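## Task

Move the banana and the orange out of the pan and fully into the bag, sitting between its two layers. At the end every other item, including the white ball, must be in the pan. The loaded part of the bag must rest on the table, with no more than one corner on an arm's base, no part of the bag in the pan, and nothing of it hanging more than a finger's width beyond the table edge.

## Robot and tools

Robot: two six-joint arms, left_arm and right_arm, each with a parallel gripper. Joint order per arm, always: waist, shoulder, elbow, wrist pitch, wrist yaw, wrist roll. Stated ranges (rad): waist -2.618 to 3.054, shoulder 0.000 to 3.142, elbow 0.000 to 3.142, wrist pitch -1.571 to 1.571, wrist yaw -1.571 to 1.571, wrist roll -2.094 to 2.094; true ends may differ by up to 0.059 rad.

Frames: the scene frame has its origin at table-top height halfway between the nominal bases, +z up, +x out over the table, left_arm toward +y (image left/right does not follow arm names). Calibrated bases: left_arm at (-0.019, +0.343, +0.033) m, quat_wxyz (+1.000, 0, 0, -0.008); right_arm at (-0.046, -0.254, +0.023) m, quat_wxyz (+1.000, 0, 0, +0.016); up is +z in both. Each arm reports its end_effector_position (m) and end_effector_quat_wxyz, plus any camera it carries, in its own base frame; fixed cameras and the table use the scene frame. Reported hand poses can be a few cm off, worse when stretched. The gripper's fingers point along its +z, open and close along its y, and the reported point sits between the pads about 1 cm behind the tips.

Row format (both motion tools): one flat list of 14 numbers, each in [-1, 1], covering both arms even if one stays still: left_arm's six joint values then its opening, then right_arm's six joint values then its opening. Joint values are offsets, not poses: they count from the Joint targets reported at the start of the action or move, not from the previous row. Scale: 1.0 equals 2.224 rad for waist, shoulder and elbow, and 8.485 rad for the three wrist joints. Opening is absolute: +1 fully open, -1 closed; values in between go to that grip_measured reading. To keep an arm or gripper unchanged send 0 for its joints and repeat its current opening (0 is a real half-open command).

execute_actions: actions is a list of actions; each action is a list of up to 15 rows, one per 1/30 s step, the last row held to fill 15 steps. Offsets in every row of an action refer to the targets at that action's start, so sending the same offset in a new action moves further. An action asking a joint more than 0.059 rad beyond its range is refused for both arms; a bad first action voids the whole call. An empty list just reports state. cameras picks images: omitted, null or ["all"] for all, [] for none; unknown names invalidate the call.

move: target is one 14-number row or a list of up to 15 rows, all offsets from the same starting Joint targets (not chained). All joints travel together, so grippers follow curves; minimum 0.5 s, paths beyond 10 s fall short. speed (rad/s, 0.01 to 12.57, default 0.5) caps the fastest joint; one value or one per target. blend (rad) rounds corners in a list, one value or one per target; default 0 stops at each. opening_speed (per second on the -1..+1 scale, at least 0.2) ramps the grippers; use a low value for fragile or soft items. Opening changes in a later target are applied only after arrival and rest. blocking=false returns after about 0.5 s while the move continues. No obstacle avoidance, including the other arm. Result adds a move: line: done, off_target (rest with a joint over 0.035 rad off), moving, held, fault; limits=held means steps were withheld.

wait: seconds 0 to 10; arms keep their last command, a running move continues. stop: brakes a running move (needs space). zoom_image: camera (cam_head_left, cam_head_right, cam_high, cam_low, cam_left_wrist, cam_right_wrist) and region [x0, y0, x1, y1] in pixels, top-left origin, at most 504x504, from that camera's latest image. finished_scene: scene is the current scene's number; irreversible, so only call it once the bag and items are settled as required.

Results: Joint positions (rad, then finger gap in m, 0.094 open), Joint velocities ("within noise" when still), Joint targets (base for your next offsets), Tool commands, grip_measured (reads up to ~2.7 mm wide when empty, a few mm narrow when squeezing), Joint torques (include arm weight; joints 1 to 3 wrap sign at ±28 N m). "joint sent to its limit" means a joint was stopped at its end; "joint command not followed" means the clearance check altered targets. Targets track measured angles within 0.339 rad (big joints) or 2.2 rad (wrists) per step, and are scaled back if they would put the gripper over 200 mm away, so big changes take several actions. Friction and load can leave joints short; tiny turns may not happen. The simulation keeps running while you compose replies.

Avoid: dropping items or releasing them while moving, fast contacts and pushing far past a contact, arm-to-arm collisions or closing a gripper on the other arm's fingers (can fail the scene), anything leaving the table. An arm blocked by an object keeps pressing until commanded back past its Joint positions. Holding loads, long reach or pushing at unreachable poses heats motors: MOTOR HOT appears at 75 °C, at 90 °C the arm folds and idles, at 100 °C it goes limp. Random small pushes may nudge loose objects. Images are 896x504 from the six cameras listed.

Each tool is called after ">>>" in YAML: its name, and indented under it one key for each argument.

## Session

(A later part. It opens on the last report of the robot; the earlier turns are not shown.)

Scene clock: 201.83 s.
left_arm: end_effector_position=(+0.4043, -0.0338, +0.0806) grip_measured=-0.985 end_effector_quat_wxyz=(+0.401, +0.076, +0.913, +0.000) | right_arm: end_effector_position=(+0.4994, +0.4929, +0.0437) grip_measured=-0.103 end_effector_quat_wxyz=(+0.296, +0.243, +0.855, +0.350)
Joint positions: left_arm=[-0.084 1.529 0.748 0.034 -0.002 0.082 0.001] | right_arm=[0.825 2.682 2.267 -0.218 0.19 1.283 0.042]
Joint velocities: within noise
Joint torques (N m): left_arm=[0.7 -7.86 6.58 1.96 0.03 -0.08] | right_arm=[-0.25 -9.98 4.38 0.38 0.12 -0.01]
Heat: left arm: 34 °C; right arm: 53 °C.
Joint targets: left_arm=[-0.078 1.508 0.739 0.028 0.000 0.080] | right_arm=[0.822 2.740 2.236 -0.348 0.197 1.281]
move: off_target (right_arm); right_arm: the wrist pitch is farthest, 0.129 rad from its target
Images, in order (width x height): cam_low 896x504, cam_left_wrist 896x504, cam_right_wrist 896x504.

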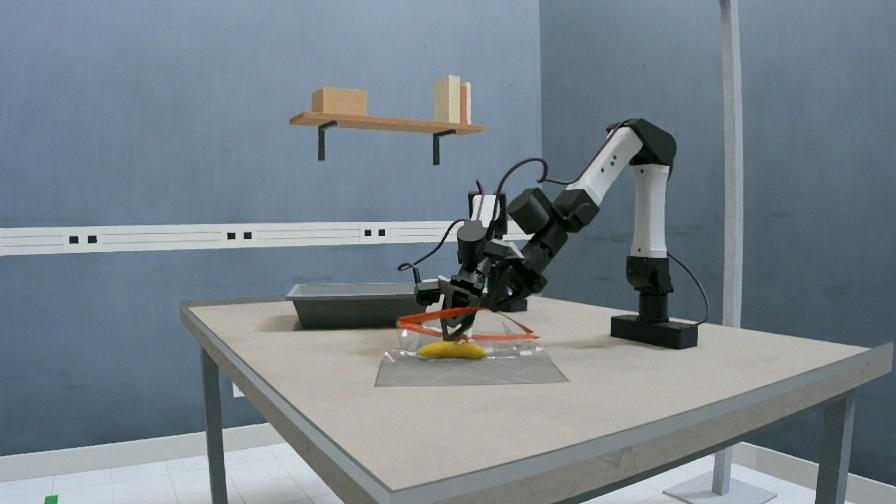

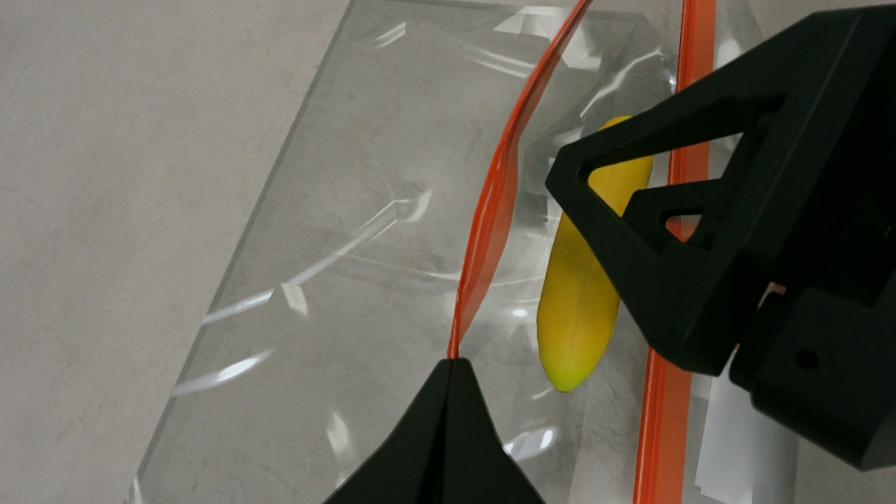

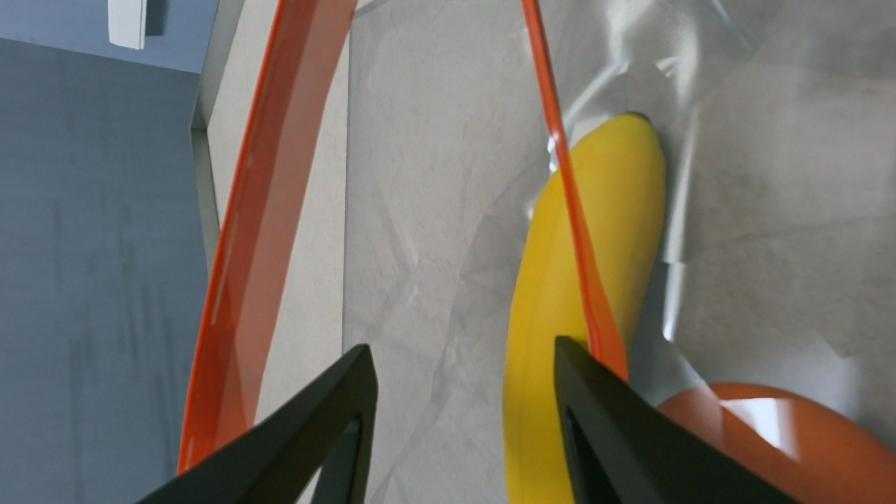

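>>> move:
  target:
    - [0,0,0,0,0,0,-1,0,-0.1656,-0.1525,0.0224,0,0,-0.1]
    - [0,0,0,0,0,0,-1,0,-0.30,-0.18,0.01,0,0,-0.1]
  speed: 0.4
  blend: 0.05
  cameras: ["cam_right_wrist","cam_low","cam_left_wrist","cam_head_left"]

>>> zoom_image:
  camera: "cam_low"
  region: [360, 260, 580, 400]

Scene clock: 204.60 s.
left_arm: end_effector_position=(+0.4043, -0.0338, +0.0806) grip_measured=-0.985 end_effector_quat_wxyz=(+0.401, +0.076, +0.913, +0.000) | right_arm: end_effector_position=(+0.4419, +0.4316, +0.2050) grip_measured=-0.101 end_effector_quat_wxyz=(+0.314, +0.241, +0.834, +0.385)
Joint positions: left_arm=[-0.084 1.529 0.748 0.034 -0.002 0.082 0.001] | right_arm=[0.826 2.115 1.839 -0.265 0.189 1.283 0.042]
Joint velocities: within noise
Joint torques (N m): left_arm=[0.73 -7.88 6.57 1.96 0.03 -0.07] | right_arm=[-0.34 -15.64 7.2 1.78 0.12 -0.02]
Heat: left arm: 34 °C; right arm: 55 °C.
Joint targets: left_arm=[-0.078 1.508 0.739 0.028 0.000 0.080] | right_arm=[0.822 2.073 1.835 -0.263 0.196 1.281]
move: off_target (right_arm); right_arm: the shoulder is farthest, 0.042 rad from its target
Images, in order (width x height): cam_head_left 896x504, cam_low 896x504, cam_left_wrist 896x504, cam_right_wrist 896x504.

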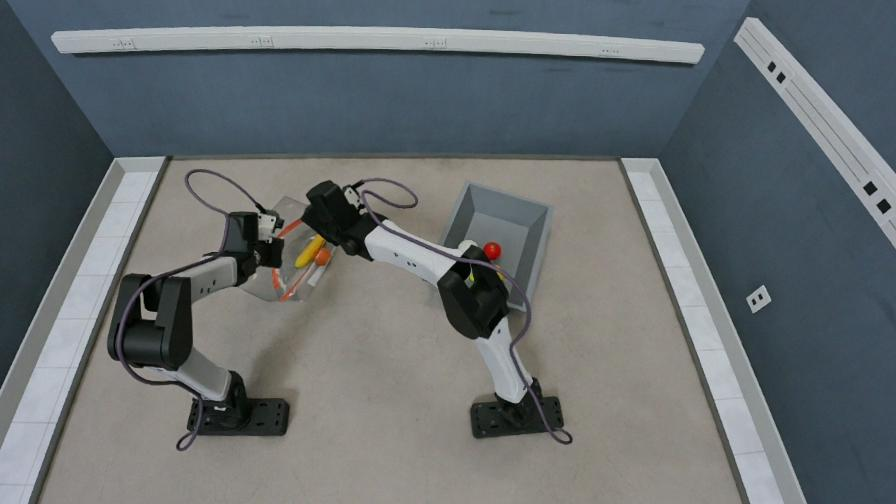

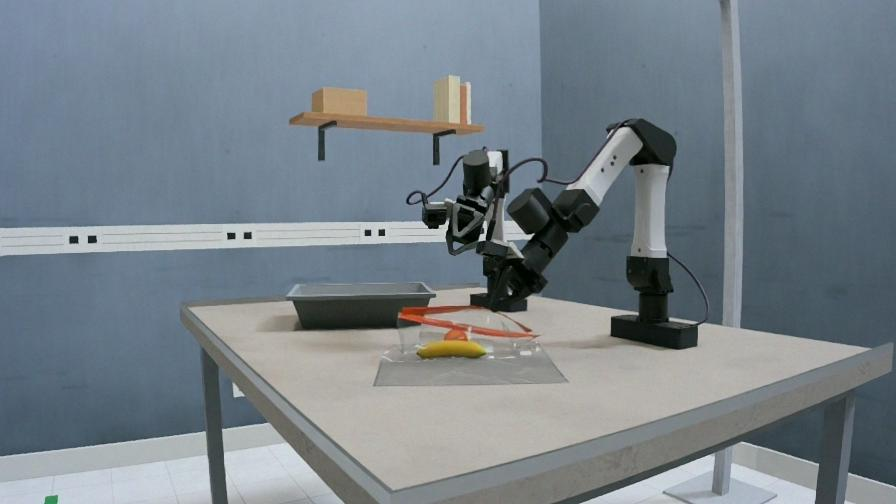

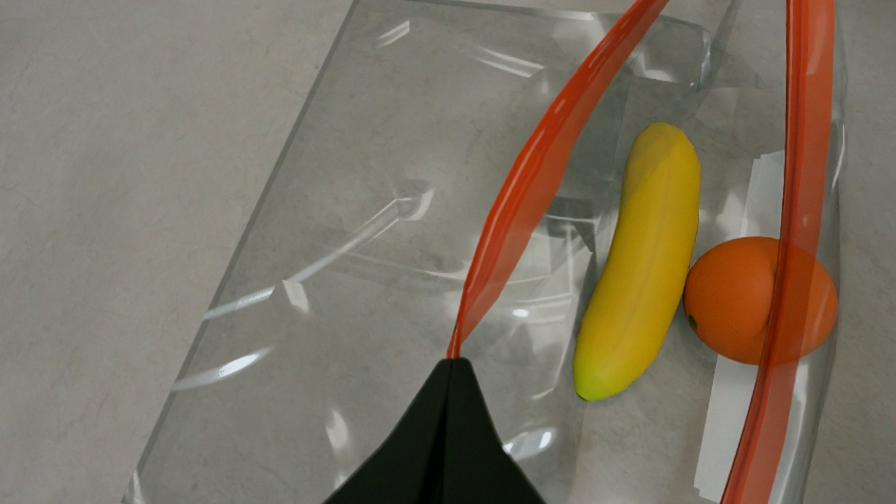

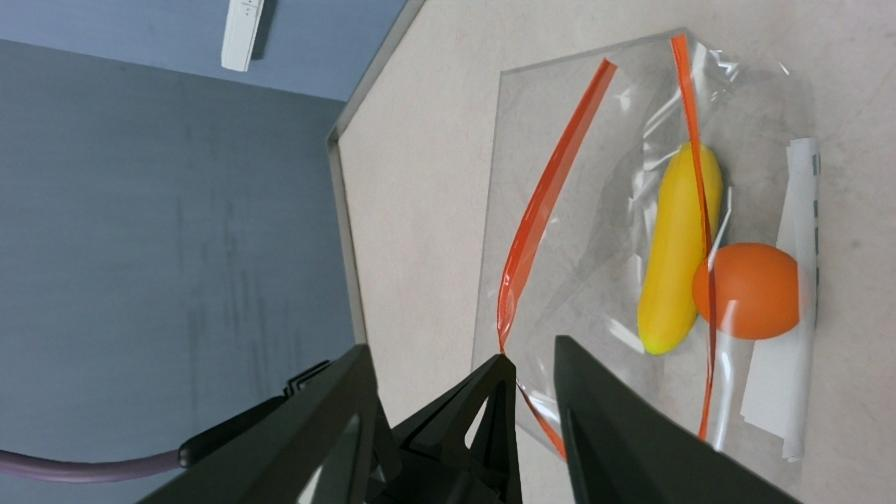

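Scaled by 2.291 from the camera's 896x504 image, which has a finer 1280x720 frame.

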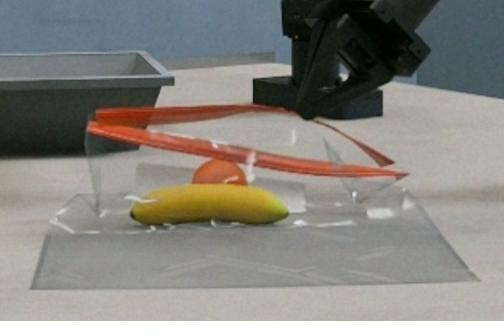

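>>> move:
  target: [0,0,0,0,0,0,-1,-0.28,-0.08,0,0,0,0,-0.1]
  speed: 0.8
  cameras: []

>>> move:
  target: [-0.08,0,0,0,0,0,-1,0,0,0,0,0,0,-0.1]
  speed: 0.2
  cameras: ["cam_low","cam_left_wrist","cam_head_left"]

Scene clock: 206.60 s.
left_arm: end_effector_position=(+0.4043, -0.0338, +0.0806) grip_measured=-0.985 end_effector_quat_wxyz=(+0.401, +0.076, +0.913, +0.000) | right_arm: end_effector_position=(+0.5861, +0.0811, +0.3076) grip_measured=-0.101 end_effector_quat_wxyz=(+0.471, +0.473, +0.674, +0.318)
Joint positions: left_arm=[-0.084 1.529 0.748 0.034 -0.002 0.082 0.001] | right_arm=[0.195 1.938 1.839 -0.27 0.198 1.283 0.042]
Joint velocities: within noise
Joint torques (N m): left_arm=[0.73 -7.9 6.58 1.97 0.02 -0.06] | right_arm=[0.54 -14.28 7.27 1.93 0.03 -0.03]
Heat: left arm: 34 °C; right arm: 55 °C.
Joint targets: left_arm=[-0.078 1.508 0.739 0.028 0.000 0.080] | right_arm=[0.200 1.895 1.835 -0.263 0.196 1.281]
move: off_target (right_arm); right_arm: the shoulder is farthest, 0.043 rad from its target
No camera images: "cameras" was empty.

Scene clock: 207.87 s.
left_arm: end_effector_position=(+0.3930, -0.1007, +0.0806) grip_measured=-0.985 end_effector_quat_wxyz=(+0.399, +0.152, +0.904, -0.033) | right_arm: end_effector_position=(+0.5861, +0.0811, +0.3076) grip_measured=-0.101 end_effector_quat_wxyz=(+0.471, +0.473, +0.674, +0.318)
Joint positions: left_arm=[-0.252 1.529 0.748 0.034 -0.002 0.082 0.001] | right_arm=[0.195 1.938 1.839 -0.27 0.198 1.283 0.042]
Joint velocities: within noise
Joint torques (N m): left_arm=[-0.09 -7.87 6.58 1.96 0.02 -0.08] | right_arm=[0.54 -14.35 7.25 1.94 0.02 -0.03]
Heat: left arm: 34 °C; right arm: 56 °C.
Joint targets: left_arm=[-0.256 1.508 0.739 0.028 -0.001 0.080] | right_arm=[0.200 1.895 1.835 -0.263 0.196 1.281]
move: off_target (right_arm); right_arm: the shoulder is farthest, 0.043 rad from its target
Images, in order (width x height): cam_head_left 896x504, cam_low 896x504, cam_left_wrist 896x504.

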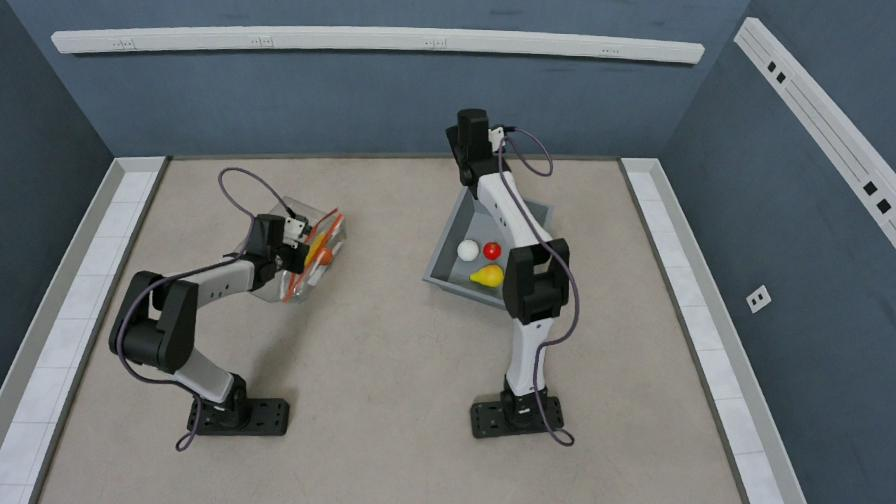

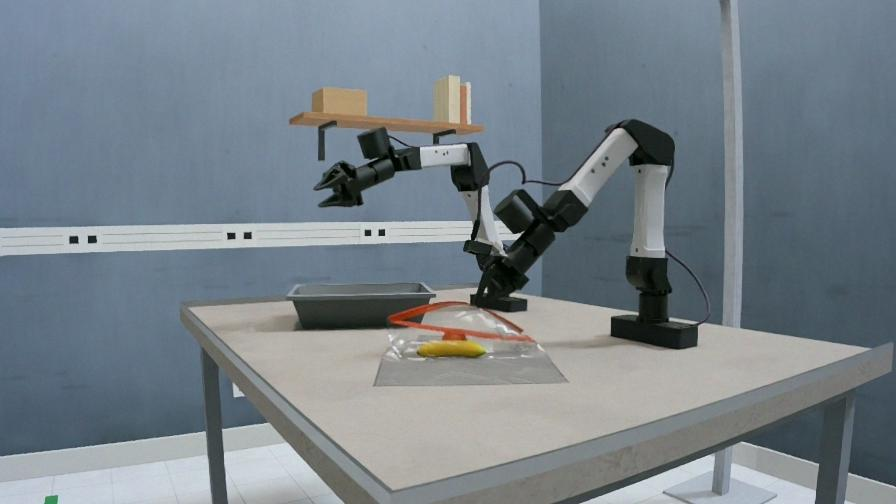

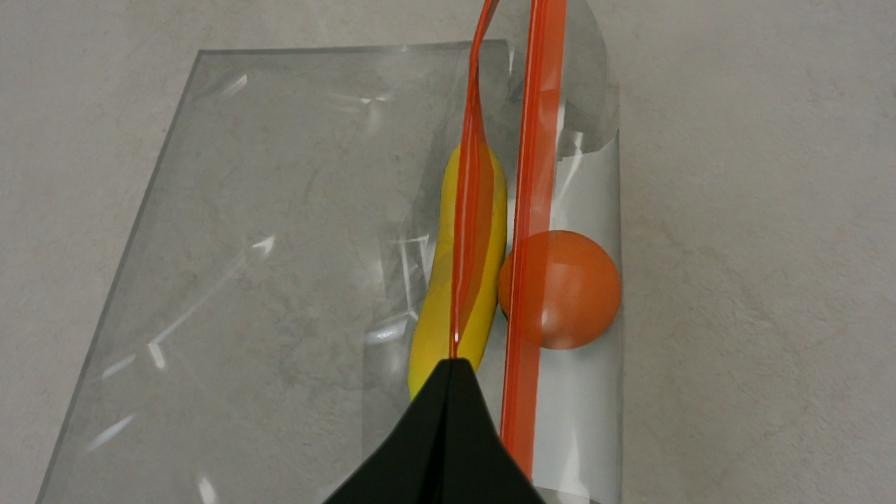

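>>> move:
  target: [-0.06,0.02,0,0,0,0,-1,0,0,0,0,0,0,-0.1]
  speed: 0.2
  cameras: ["cam_low","cam_left_wrist"]

>>> zoom_image:
  camera: "cam_low"
  region: [360, 260, 580, 400]

Scene clock: 209.20 s.
left_arm: end_effector_position=(+0.3758, -0.1520, +0.0765) grip_measured=-0.985 end_effector_quat_wxyz=(+0.391, +0.212, +0.894, -0.059) | right_arm: end_effector_position=(+0.5861, +0.0811, +0.3076) grip_measured=-0.101 end_effector_quat_wxyz=(+0.471, +0.473, +0.674, +0.318)
Joint positions: left_arm=[-0.385 1.539 0.748 0.034 -0.002 0.082 0.001] | right_arm=[0.195 1.938 1.839 -0.27 0.198 1.283 0.042]
Joint velocities: within noise
Joint torques (N m): left_arm=[-0.09 -5.26 6.52 1.94 0.01 -0.07] | right_arm=[0.53 -14.35 7.23 1.94 0.02 -0.03]
Heat: left arm: 34 °C; right arm: 56 °C.
Joint targets: left_arm=[-0.389 1.552 0.739 0.028 -0.001 0.080] | right_arm=[0.200 1.895 1.835 -0.263 0.196 1.281]
move: off_target (right_arm); right_arm: the shoulder is farthest, 0.043 rad from its target
Images, in order (width x height): cam_low 896x504, cam_left_wrist 896x504.

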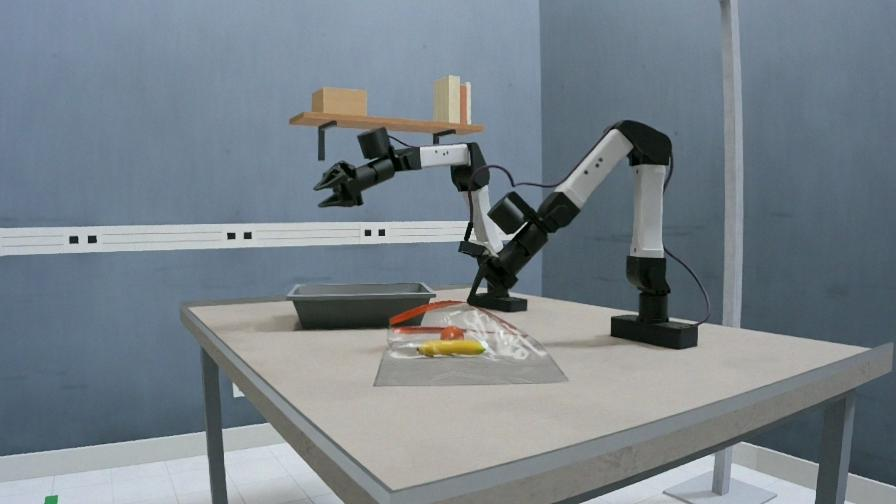

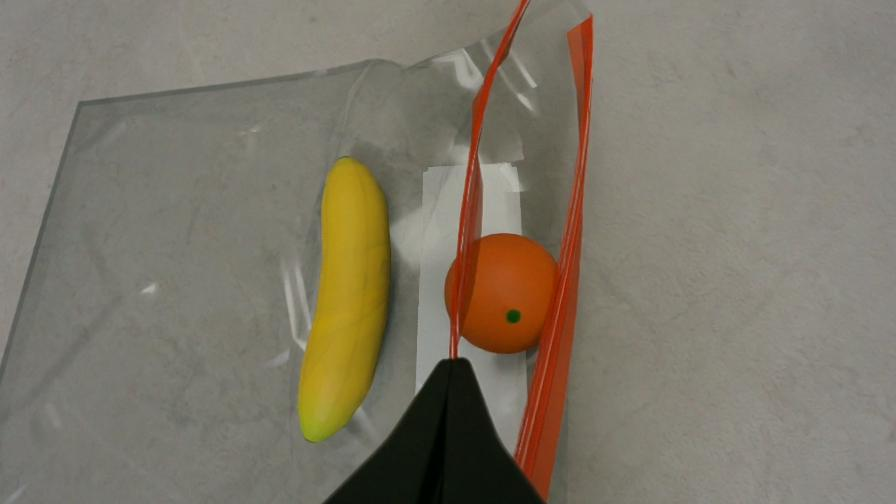

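Scaled by 2.291 from the camera's 896x504 image, which has a finer 1280x720 frame.

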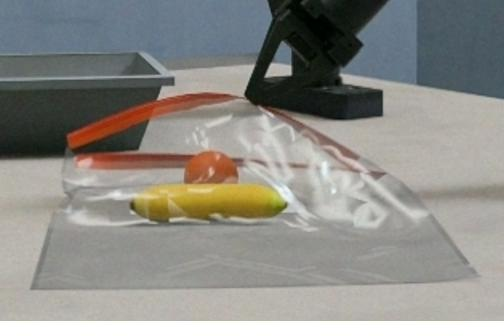

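>>> move:
  target: [-0.055,0.02,0,0,0,0,-1,0,0,0,0,0,0,-0.1]
  speed: 0.2
  cameras: ["cam_low","cam_left_wrist"]

>>> zoom_image:
  camera: "cam_low"
  region: [360, 260, 580, 400]

Scene clock: 210.60 s.
left_arm: end_effector_position=(+0.3527, -0.1957, +0.0596) grip_measured=-0.985 end_effector_quat_wxyz=(+0.367, +0.269, +0.887, -0.078) | right_arm: end_effector_position=(+0.5861, +0.0811, +0.3076) grip_measured=-0.101 end_effector_quat_wxyz=(+0.471, +0.473, +0.674, +0.318)
Joint positions: left_arm=[-0.507 1.583 0.748 0.034 -0.002 0.082 0.001] | right_arm=[0.195 1.938 1.839 -0.27 0.198 1.283 0.042]
Joint velocities: within noise
Joint torques (N m): left_arm=[-0.12 -5.45 6.31 1.89 0.03 -0.06] | right_arm=[0.54 -14.34 7.27 1.94 0.02 -0.03]
Heat: left arm: 34 °C; right arm: 56 °C.
Joint targets: left_arm=[-0.512 1.596 0.739 0.028 0.000 0.080] | right_arm=[0.200 1.895 1.835 -0.263 0.196 1.281]
move: off_target (right_arm); right_arm: the shoulder is farthest, 0.043 rad from its target
Images, in order (width x height): cam_low 896x504, cam_left_wrist 896x504.

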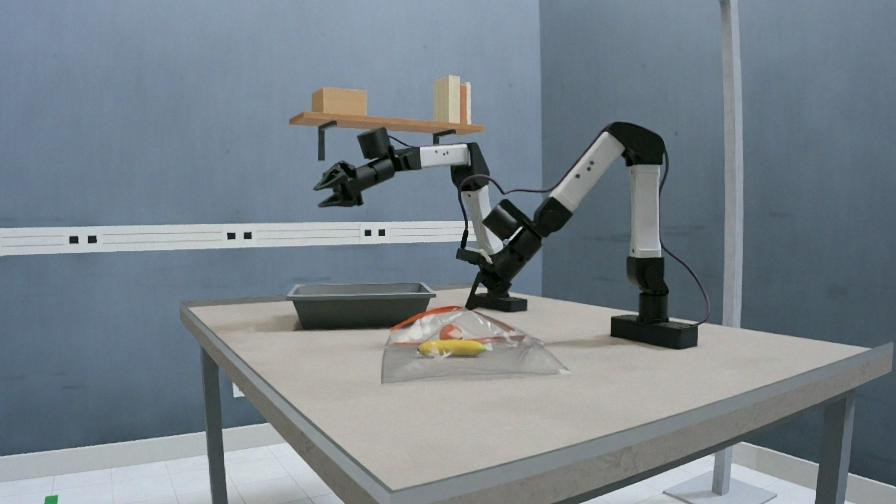

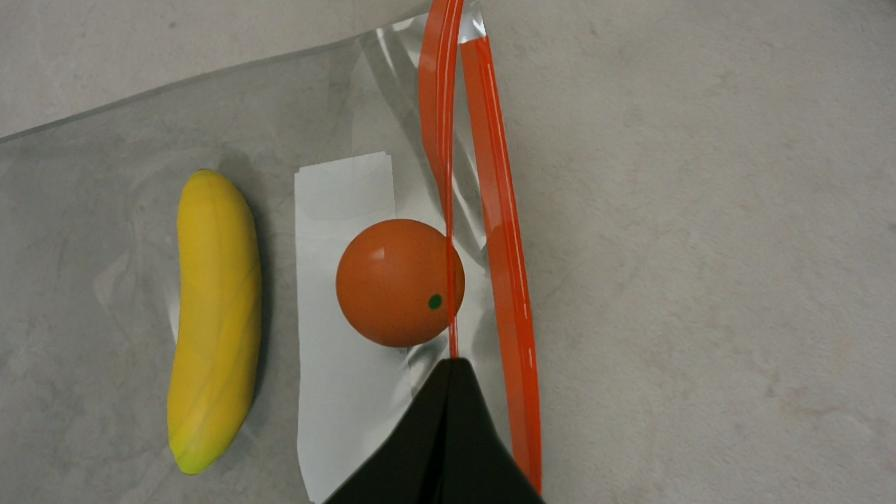

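Scaled by 2.291 from the camera's 896x504 image, which has a finer 1280x720 frame.

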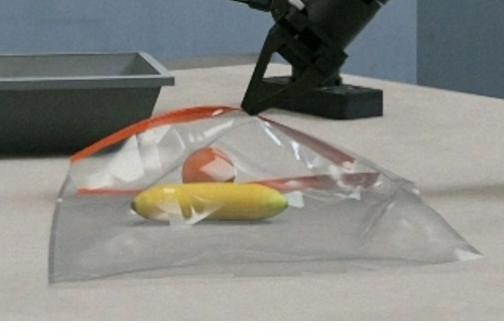

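>>> move:
  target:
    - [-0.03,0.012,0,0,0,0,-1,0,0,0,0,0,0,-0.1]
    - [-0.036,0.058,0,0,0,0,-1,0,0,0,0,0,0,-0.1]
  speed: 0.2
  blend: 0.01
  cameras: ["cam_low","cam_left_wrist"]

>>> zoom_image:
  camera: "cam_low"
  region: [360, 260, 580, 400]

Scene clock: 212.20 s.
left_arm: end_effector_position=(+0.3279, -0.2169, +0.0104) grip_measured=-0.985 end_effector_quat_wxyz=(+0.305, +0.310, +0.897, -0.078) | right_arm: end_effector_position=(+0.5861, +0.0811, +0.3076) grip_measured=-0.101 end_effector_quat_wxyz=(+0.471, +0.473, +0.674, +0.318)
Joint positions: left_arm=[-0.585 1.713 0.748 0.034 -0.002 0.082 0.001] | right_arm=[0.195 1.938 1.839 -0.27 0.198 1.283 0.042]
Joint velocities: within noise
Joint torques (N m): left_arm=[-0.32 -6.12 5.65 1.69 0.03 -0.07] | right_arm=[0.51 -14.34 7.24 1.94 0.02 -0.03]
Heat: left arm: 33 °C; right arm: 56 °C.
Joint targets: left_arm=[-0.592 1.726 0.739 0.028 0.000 0.080] | right_arm=[0.200 1.895 1.835 -0.263 0.196 1.281]
move: off_target (right_arm); right_arm: the shoulder is farthest, 0.043 rad from its target
Images, in order (width x height): cam_low 896x504, cam_left_wrist 896x504.

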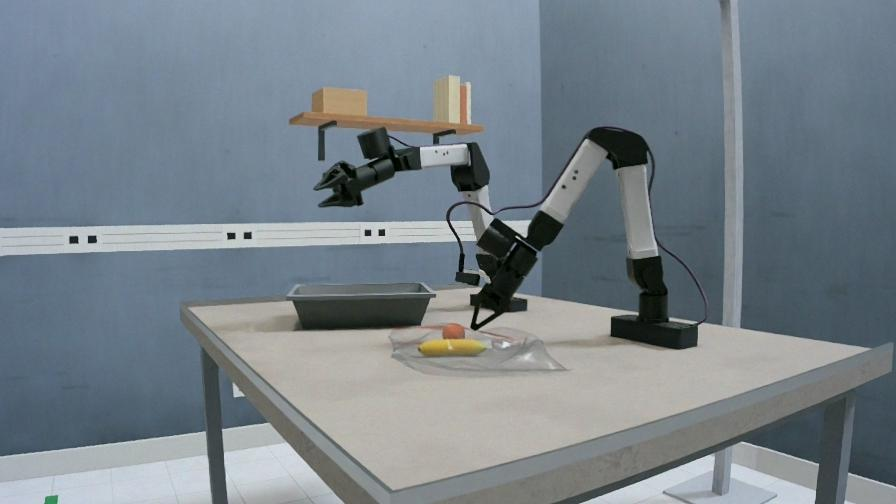

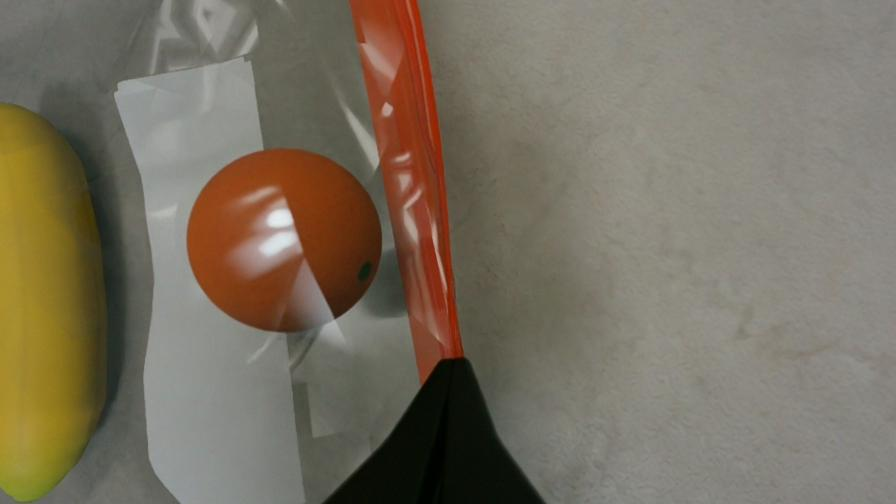

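Scaled by 2.291 from the camera's 896x504 image, which has a finer 1280x720 frame.

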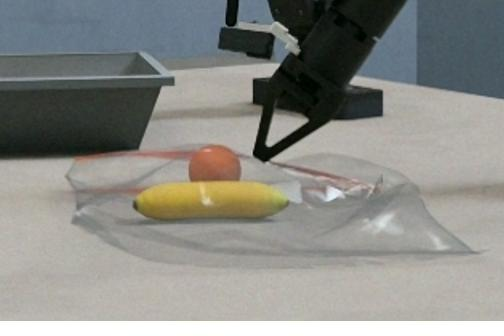

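>>> move:
  target:
    - [-0.008,0.022,0,0,0,0,-1,0,0,0,0,0,0,-0.1]
    - [-0.008,0.022,0,0,0,0,-0.6,0,0,0,0,0,0,-0.1]
  speed: 0.15
  opening_speed: 0.4
  cameras: ["cam_low","cam_left_wrist"]

>>> zoom_image:
  camera: "cam_low"
  region: [360, 260, 580, 400]

Scene clock: 214.67 s.
left_arm: end_effector_position=(+0.3197, -0.2197, -0.0069) grip_measured=-0.602 end_effector_quat_wxyz=(+0.283, +0.321, +0.901, -0.075) | right_arm: end_effector_position=(+0.5861, +0.0811, +0.3076) grip_measured=-0.101 end_effector_quat_wxyz=(+0.471, +0.473, +0.674, +0.318)
Joint positions: left_arm=[-0.603 1.76 0.748 0.034 -0.002 0.082 0.019] | right_arm=[0.195 1.938 1.839 -0.27 0.198 1.283 0.042]
Joint velocities: within noise
Joint torques (N m): left_arm=[-0.31 -6.13 5.31 1.6 0.03 -0.07] | right_arm=[0.53 -14.37 7.24 1.94 0.02 -0.03]
Heat: left arm: 33 °C; right arm: 57 °C.
Joint targets: left_arm=[-0.609 1.774 0.739 0.028 0.000 0.080] | right_arm=[0.200 1.895 1.835 -0.263 0.196 1.281]
move: off_target (right_arm); right_arm: the shoulder is farthest, 0.043 rad from its target
Images, in order (width x height): cam_low 896x504, cam_left_wrist 896x504.

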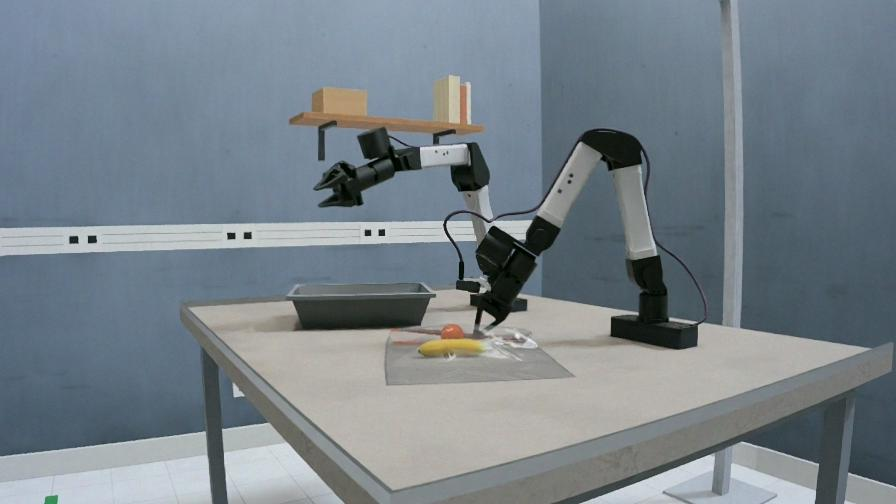

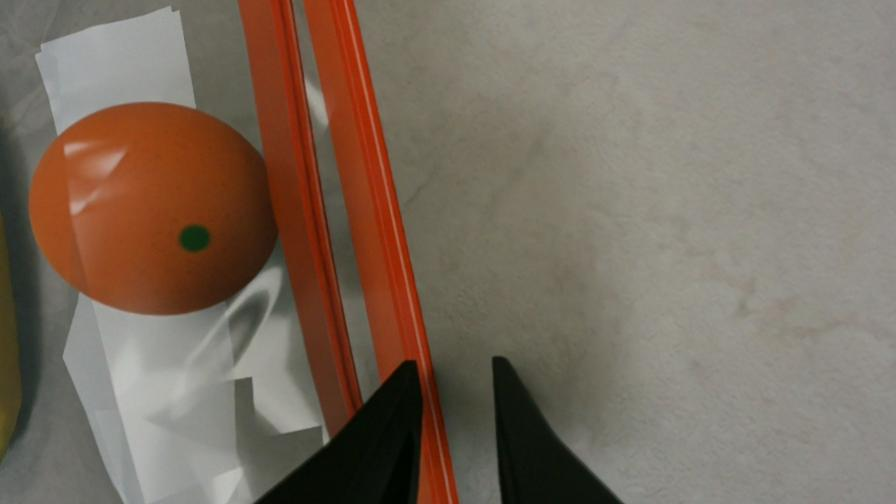

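Scaled by 2.291 from the camera's 896x504 image, which has a finer 1280x720 frame.

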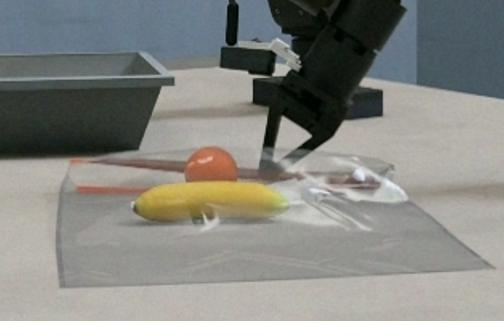

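>>> move:
  target: [0,-0.035,0,0,0,0,-0.6,0,0,0,0,0,0,-0.1]
  speed: 0.2
  cameras: ["cam_left_wrist"]

>>> zoom_image:
  camera: "cam_left_wrist"
  region: [0, 0, 504, 504]

Scene clock: 215.83 s.
left_arm: end_effector_position=(+0.3236, -0.2225, +0.0088) grip_measured=-0.601 end_effector_quat_wxyz=(+0.302, +0.319, +0.895, -0.080) | right_arm: end_effector_position=(+0.5861, +0.0811, +0.3076) grip_measured=-0.101 end_effector_quat_wxyz=(+0.471, +0.473, +0.674, +0.318)
Joint positions: left_arm=[-0.603 1.717 0.748 0.034 -0.002 0.082 0.019] | right_arm=[0.195 1.938 1.839 -0.27 0.198 1.283 0.042]
Joint velocities: within noise
Joint torques (N m): left_arm=[-0.31 -8.69 5.59 1.68 0.03 -0.08] | right_arm=[0.51 -14.34 7.25 1.94 0.02 -0.03]
Heat: left arm: 33 °C; right arm: 57 °C.
Joint targets: left_arm=[-0.609 1.697 0.739 0.028 0.000 0.080] | right_arm=[0.200 1.895 1.835 -0.263 0.196 1.281]
move: off_target (right_arm); right_arm: the shoulder is farthest, 0.043 rad from its target
Images, in order (width x height): cam_left_wrist 896x504.

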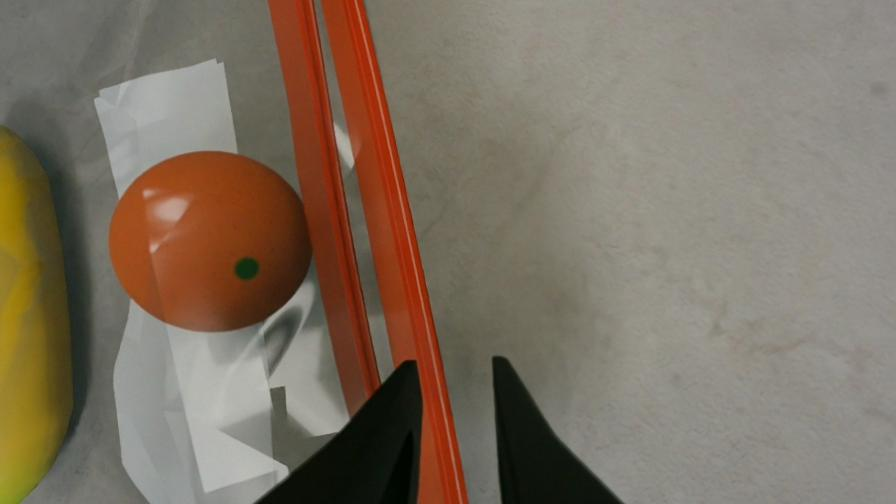

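Scaled by 1.000.

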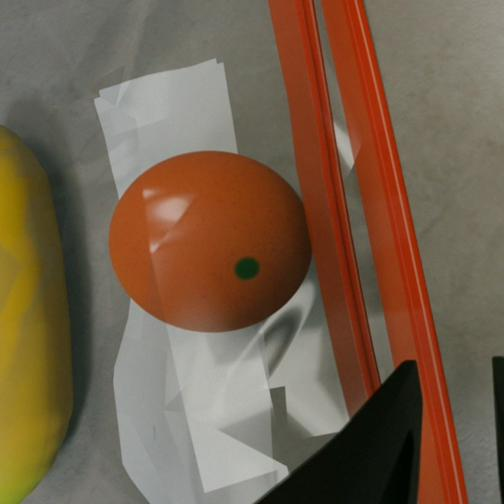

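>>> move:
  target: [0.0247,-0.026,0.0501,-0.04,0,-0.0236,0.15,0,0,0,0,0,0,-0.1]
  speed: 0.25
  cameras: ["cam_left_wrist"]

Scene clock: 218.70 s.
left_arm: end_effector_position=(+0.3037, -0.1905, +0.0134) grip_measured=+0.148 end_effector_quat_wxyz=(+0.207, +0.219, +0.951, -0.071) | right_arm: end_effector_position=(+0.5861, +0.0811, +0.3076) grip_measured=-0.101 end_effector_quat_wxyz=(+0.471, +0.473, +0.674, +0.318)
Joint positions: left_arm=[-0.561 1.662 0.83 -0.297 -0.002 -0.109 0.054] | right_arm=[0.195 1.938 1.839 -0.27 0.198 1.283 0.042]
Joint velocities: within noise
Joint torques (N m): left_arm=[0.7 -8.59 8.75 1.22 0.02 -0.14] | right_arm=[0.53 -14.34 7.25 1.94 0.02 -0.02]
Heat: left arm: 33 °C; right arm: 57 °C.
Joint targets: left_arm=[-0.554 1.639 0.850 -0.311 0.000 -0.120] | right_arm=[0.200 1.895 1.835 -0.263 0.196 1.281]
move: off_target (right_arm); right_arm: the shoulder is farthest, 0.043 rad from its target
Images, in order (width x height): cam_left_wrist 896x504.

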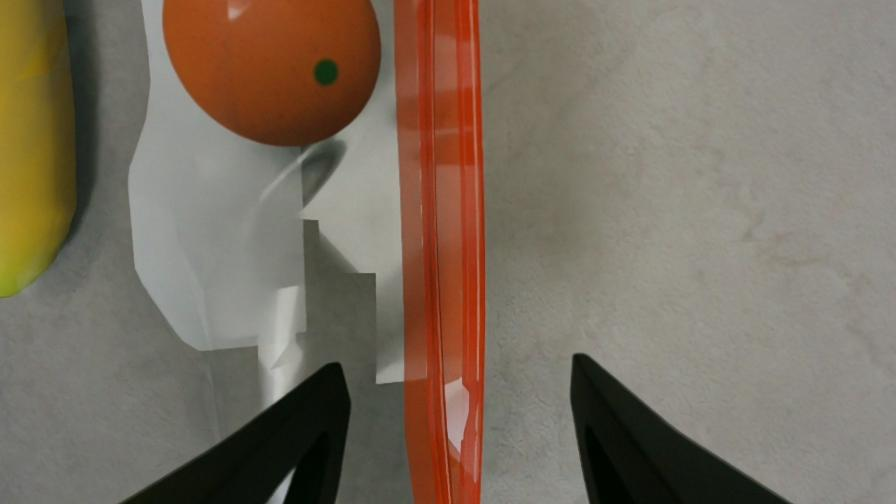

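>>> move:
  target:
    - [0,0.04,-0.0288,0.018,0,0,0.15,0,0,0,0,0,0,-0.1]
    - [0,0.04,-0.0288,0.018,0,0,-1,0,0,0,0,0,0,-0.1]
  speed: 0.15
  opening_speed: 0.7
  cameras: ["cam_left_wrist"]

Scene clock: 222.47 s.
left_arm: end_effector_position=(+0.3126, -0.1960, -0.0008) grip_measured=-0.985 end_effector_quat_wxyz=(+0.228, +0.217, +0.946, -0.078) | right_arm: end_effector_position=(+0.5861, +0.0811, +0.3076) grip_measured=-0.101 end_effector_quat_wxyz=(+0.471, +0.473, +0.674, +0.318)
Joint positions: left_arm=[-0.561 1.714 0.795 -0.166 -0.002 -0.11 0.001] | right_arm=[0.195 1.938 1.839 -0.27 0.198 1.283 0.042]
Joint velocities: within noise
Joint torques (N m): left_arm=[0.73 -5.94 5.56 1.55 0.01 -0.14] | right_arm=[0.51 -14.35 7.24 1.94 0.02 -0.03]
Heat: left arm: 33 °C; right arm: 58 °C.
Joint targets: left_arm=[-0.554 1.728 0.786 -0.158 0.000 -0.120] | right_arm=[0.200 1.895 1.835 -0.263 0.196 1.281]
move: off_target (right_arm); right_arm: the shoulder is farthest, 0.043 rad from its target
Images, in order (width x height): cam_left_wrist 896x504.

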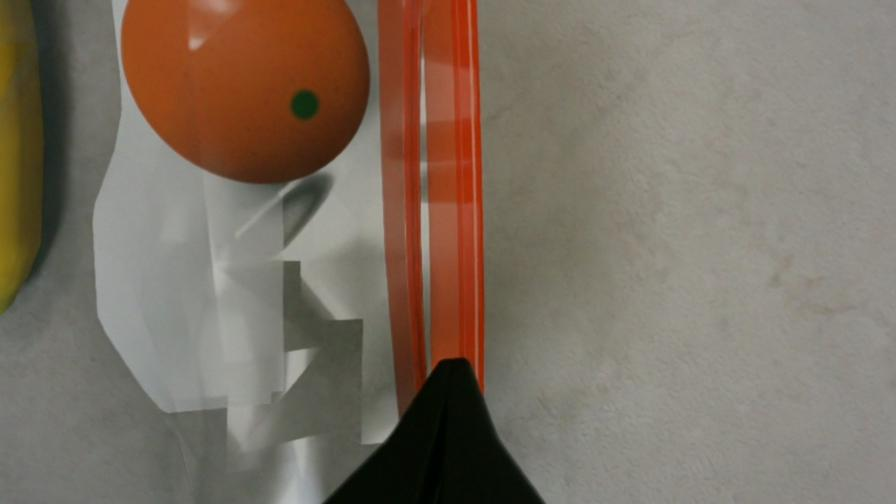

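>>> move:
  target:
    - [0,0,0,0,0,0,0.1,0,0,0,0,0,0,-0.1]
    - [0,0.026,0,0.002,0,0,0.1,0,0,0,0,0,0,-0.1]
    - [0,0.026,0,0.002,0,0,-1,0,0,0,0,0,0,-0.1]
  speed: 0.15
  opening_speed: 0.7
  cameras: ["cam_left_wrist"]

Scene clock: 227.17 s.
left_arm: end_effector_position=(+0.3139, -0.1959, -0.0147) grip_measured=-0.985 end_effector_quat_wxyz=(+0.220, +0.216, +0.948, -0.075) | right_arm: end_effector_position=(+0.5861, +0.0811, +0.3076) grip_measured=-0.101 end_effector_quat_wxyz=(+0.471, +0.473, +0.674, +0.318)
Joint positions: left_arm=[-0.559 1.764 0.795 -0.133 -0.002 -0.11 0.001] | right_arm=[0.195 1.938 1.839 -0.27 0.198 1.283 0.042]
Joint velocities: within noise
Joint torques (N m): left_arm=[0.57 -5.55 5.38 1.35 0.02 -0.14] | right_arm=[0.53 -14.35 7.24 1.95 0.03 -0.03]
Heat: left arm: 33 °C; right arm: 58 °C.
Joint targets: left_arm=[-0.555 1.786 0.786 -0.141 0.000 -0.120] | right_arm=[0.200 1.895 1.835 -0.263 0.196 1.281]
move: off_target (right_arm); right_arm: the shoulder is farthest, 0.043 rad from its target
Images, in order (width x height): cam_left_wrist 896x504.

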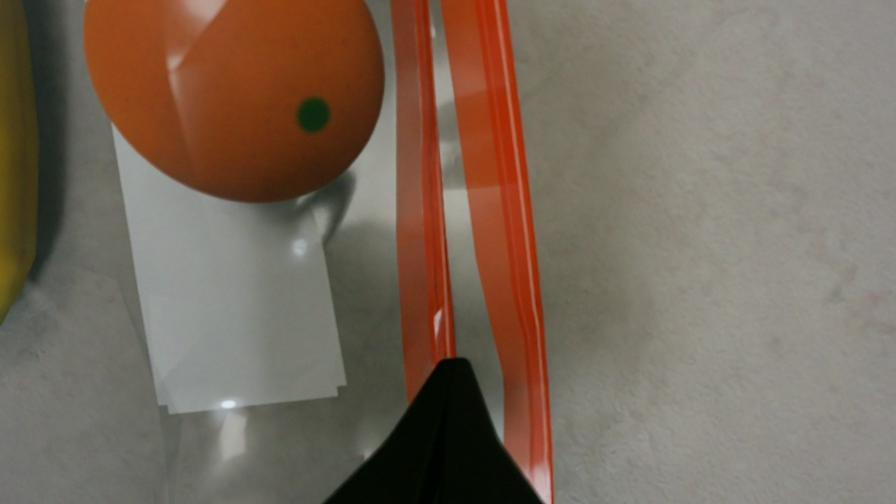

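>>> move:
  target: [0,-0.05,0,0,0,0,-1,0,0,0,0,0,0,-0.1]
  speed: 0.2
  cameras: ["cam_left_wrist","cam_low"]

>>> zoom_image:
  camera: "cam_low"
  region: [360, 260, 580, 400]

Scene clock: 228.27 s.
left_arm: end_effector_position=(+0.3207, -0.2002, +0.0099) grip_measured=-0.985 end_effector_quat_wxyz=(+0.252, +0.214, +0.940, -0.086) | right_arm: end_effector_position=(+0.5861, +0.0811, +0.3076) grip_measured=-0.101 end_effector_quat_wxyz=(+0.471, +0.473, +0.674, +0.318)
Joint positions: left_arm=[-0.559 1.695 0.795 -0.133 -0.002 -0.11 0.001] | right_arm=[0.195 1.938 1.839 -0.27 0.198 1.283 0.042]
Joint velocities: within noise
Joint torques (N m): left_arm=[0.55 -8.57 5.78 1.48 0.02 -0.15] | right_arm=[0.53 -14.35 7.25 1.94 0.02 -0.02]
Heat: left arm: 33 °C; right arm: 58 °C.
Joint targets: left_arm=[-0.555 1.674 0.786 -0.141 0.000 -0.120] | right_arm=[0.200 1.895 1.835 -0.263 0.196 1.281]
move: off_target (right_arm); right_arm: the shoulder is farthest, 0.043 rad from its target
Images, in order (width x height): cam_low 896x504, cam_left_wrist 896x504.

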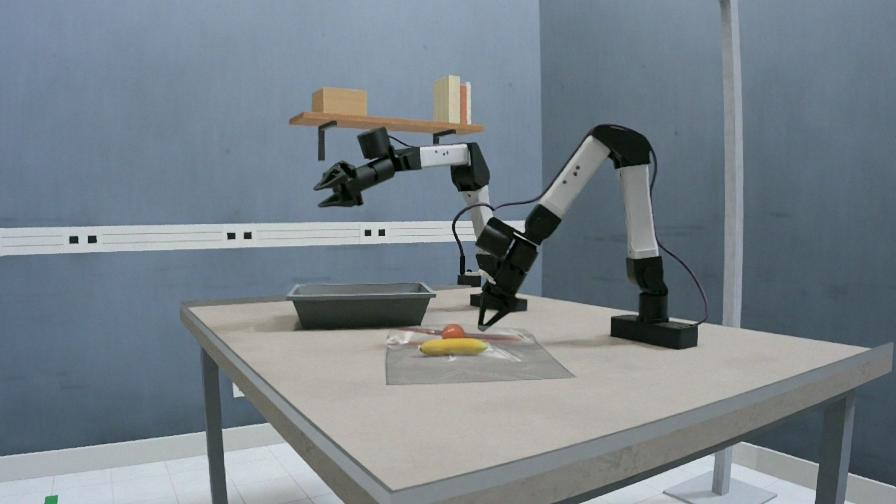

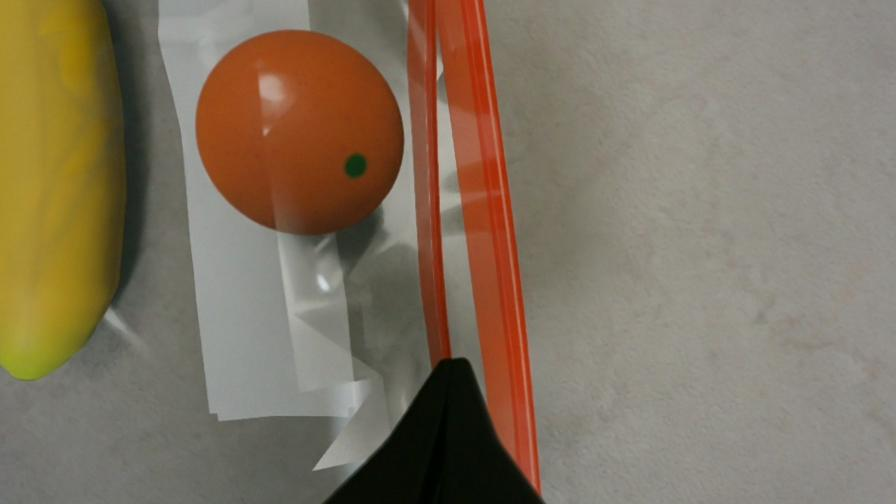

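Scaled by 2.291 from the camera's 896x504 image, which has a finer 1280x720 frame.

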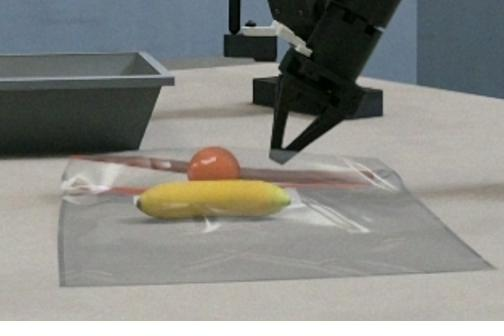

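>>> move:
  target:
    - [-0.05,0.01,0,0,0,0,-1,0,0,0,0,0,0,-0.1]
    - [-0.05,0.048,0,0,0,0,-1,0,0,0,0,0,0,-0.1]
  speed: 0.15
  cameras: ["cam_left_wrist","cam_low"]

>>> zoom_image:
  camera: "cam_low"
  region: [360, 260, 580, 400]

Scene clock: 232.00 s.
left_arm: end_effector_position=(+0.2921, -0.2268, -0.0152) grip_measured=-0.985 end_effector_quat_wxyz=(+0.215, +0.265, +0.936, -0.086) | right_arm: end_effector_position=(+0.5861, +0.0811, +0.3076) grip_measured=-0.101 end_effector_quat_wxyz=(+0.471, +0.473, +0.674, +0.318)
Joint positions: left_arm=[-0.661 1.766 0.795 -0.133 -0.002 -0.11 0.001] | right_arm=[0.195 1.938 1.839 -0.27 0.198 1.283 0.042]
Joint velocities: within noise
Joint torques (N m): left_arm=[-0.12 -6.05 5.34 1.34 0.02 -0.14] | right_arm=[0.51 -14.35 7.24 1.94 0.02 -0.03]
Heat: left arm: 33 °C; right arm: 59 °C.
Joint targets: left_arm=[-0.666 1.781 0.786 -0.141 0.000 -0.120] | right_arm=[0.200 1.895 1.835 -0.263 0.196 1.281]
move: off_target (right_arm); right_arm: the shoulder is farthest, 0.043 rad from its target
Images, in order (width x height): cam_low 896x504, cam_left_wrist 896x504.

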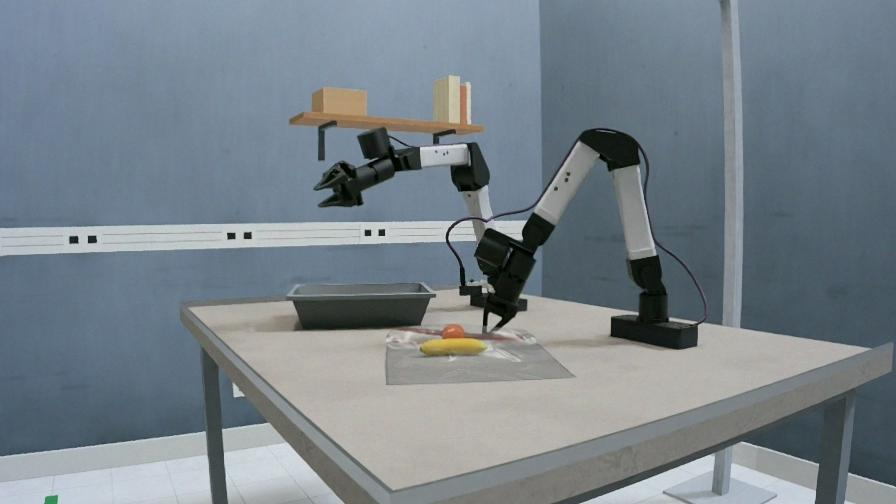

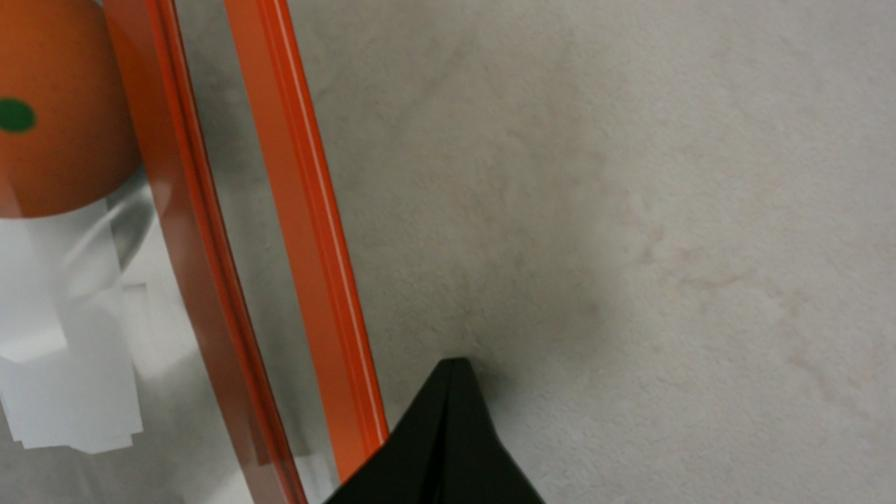

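Scaled by 2.291 from the camera's 896x504 image, which has a finer 1280x720 frame.

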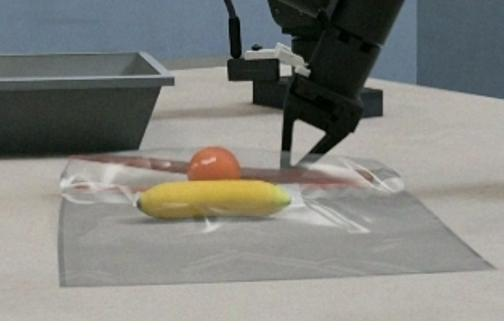

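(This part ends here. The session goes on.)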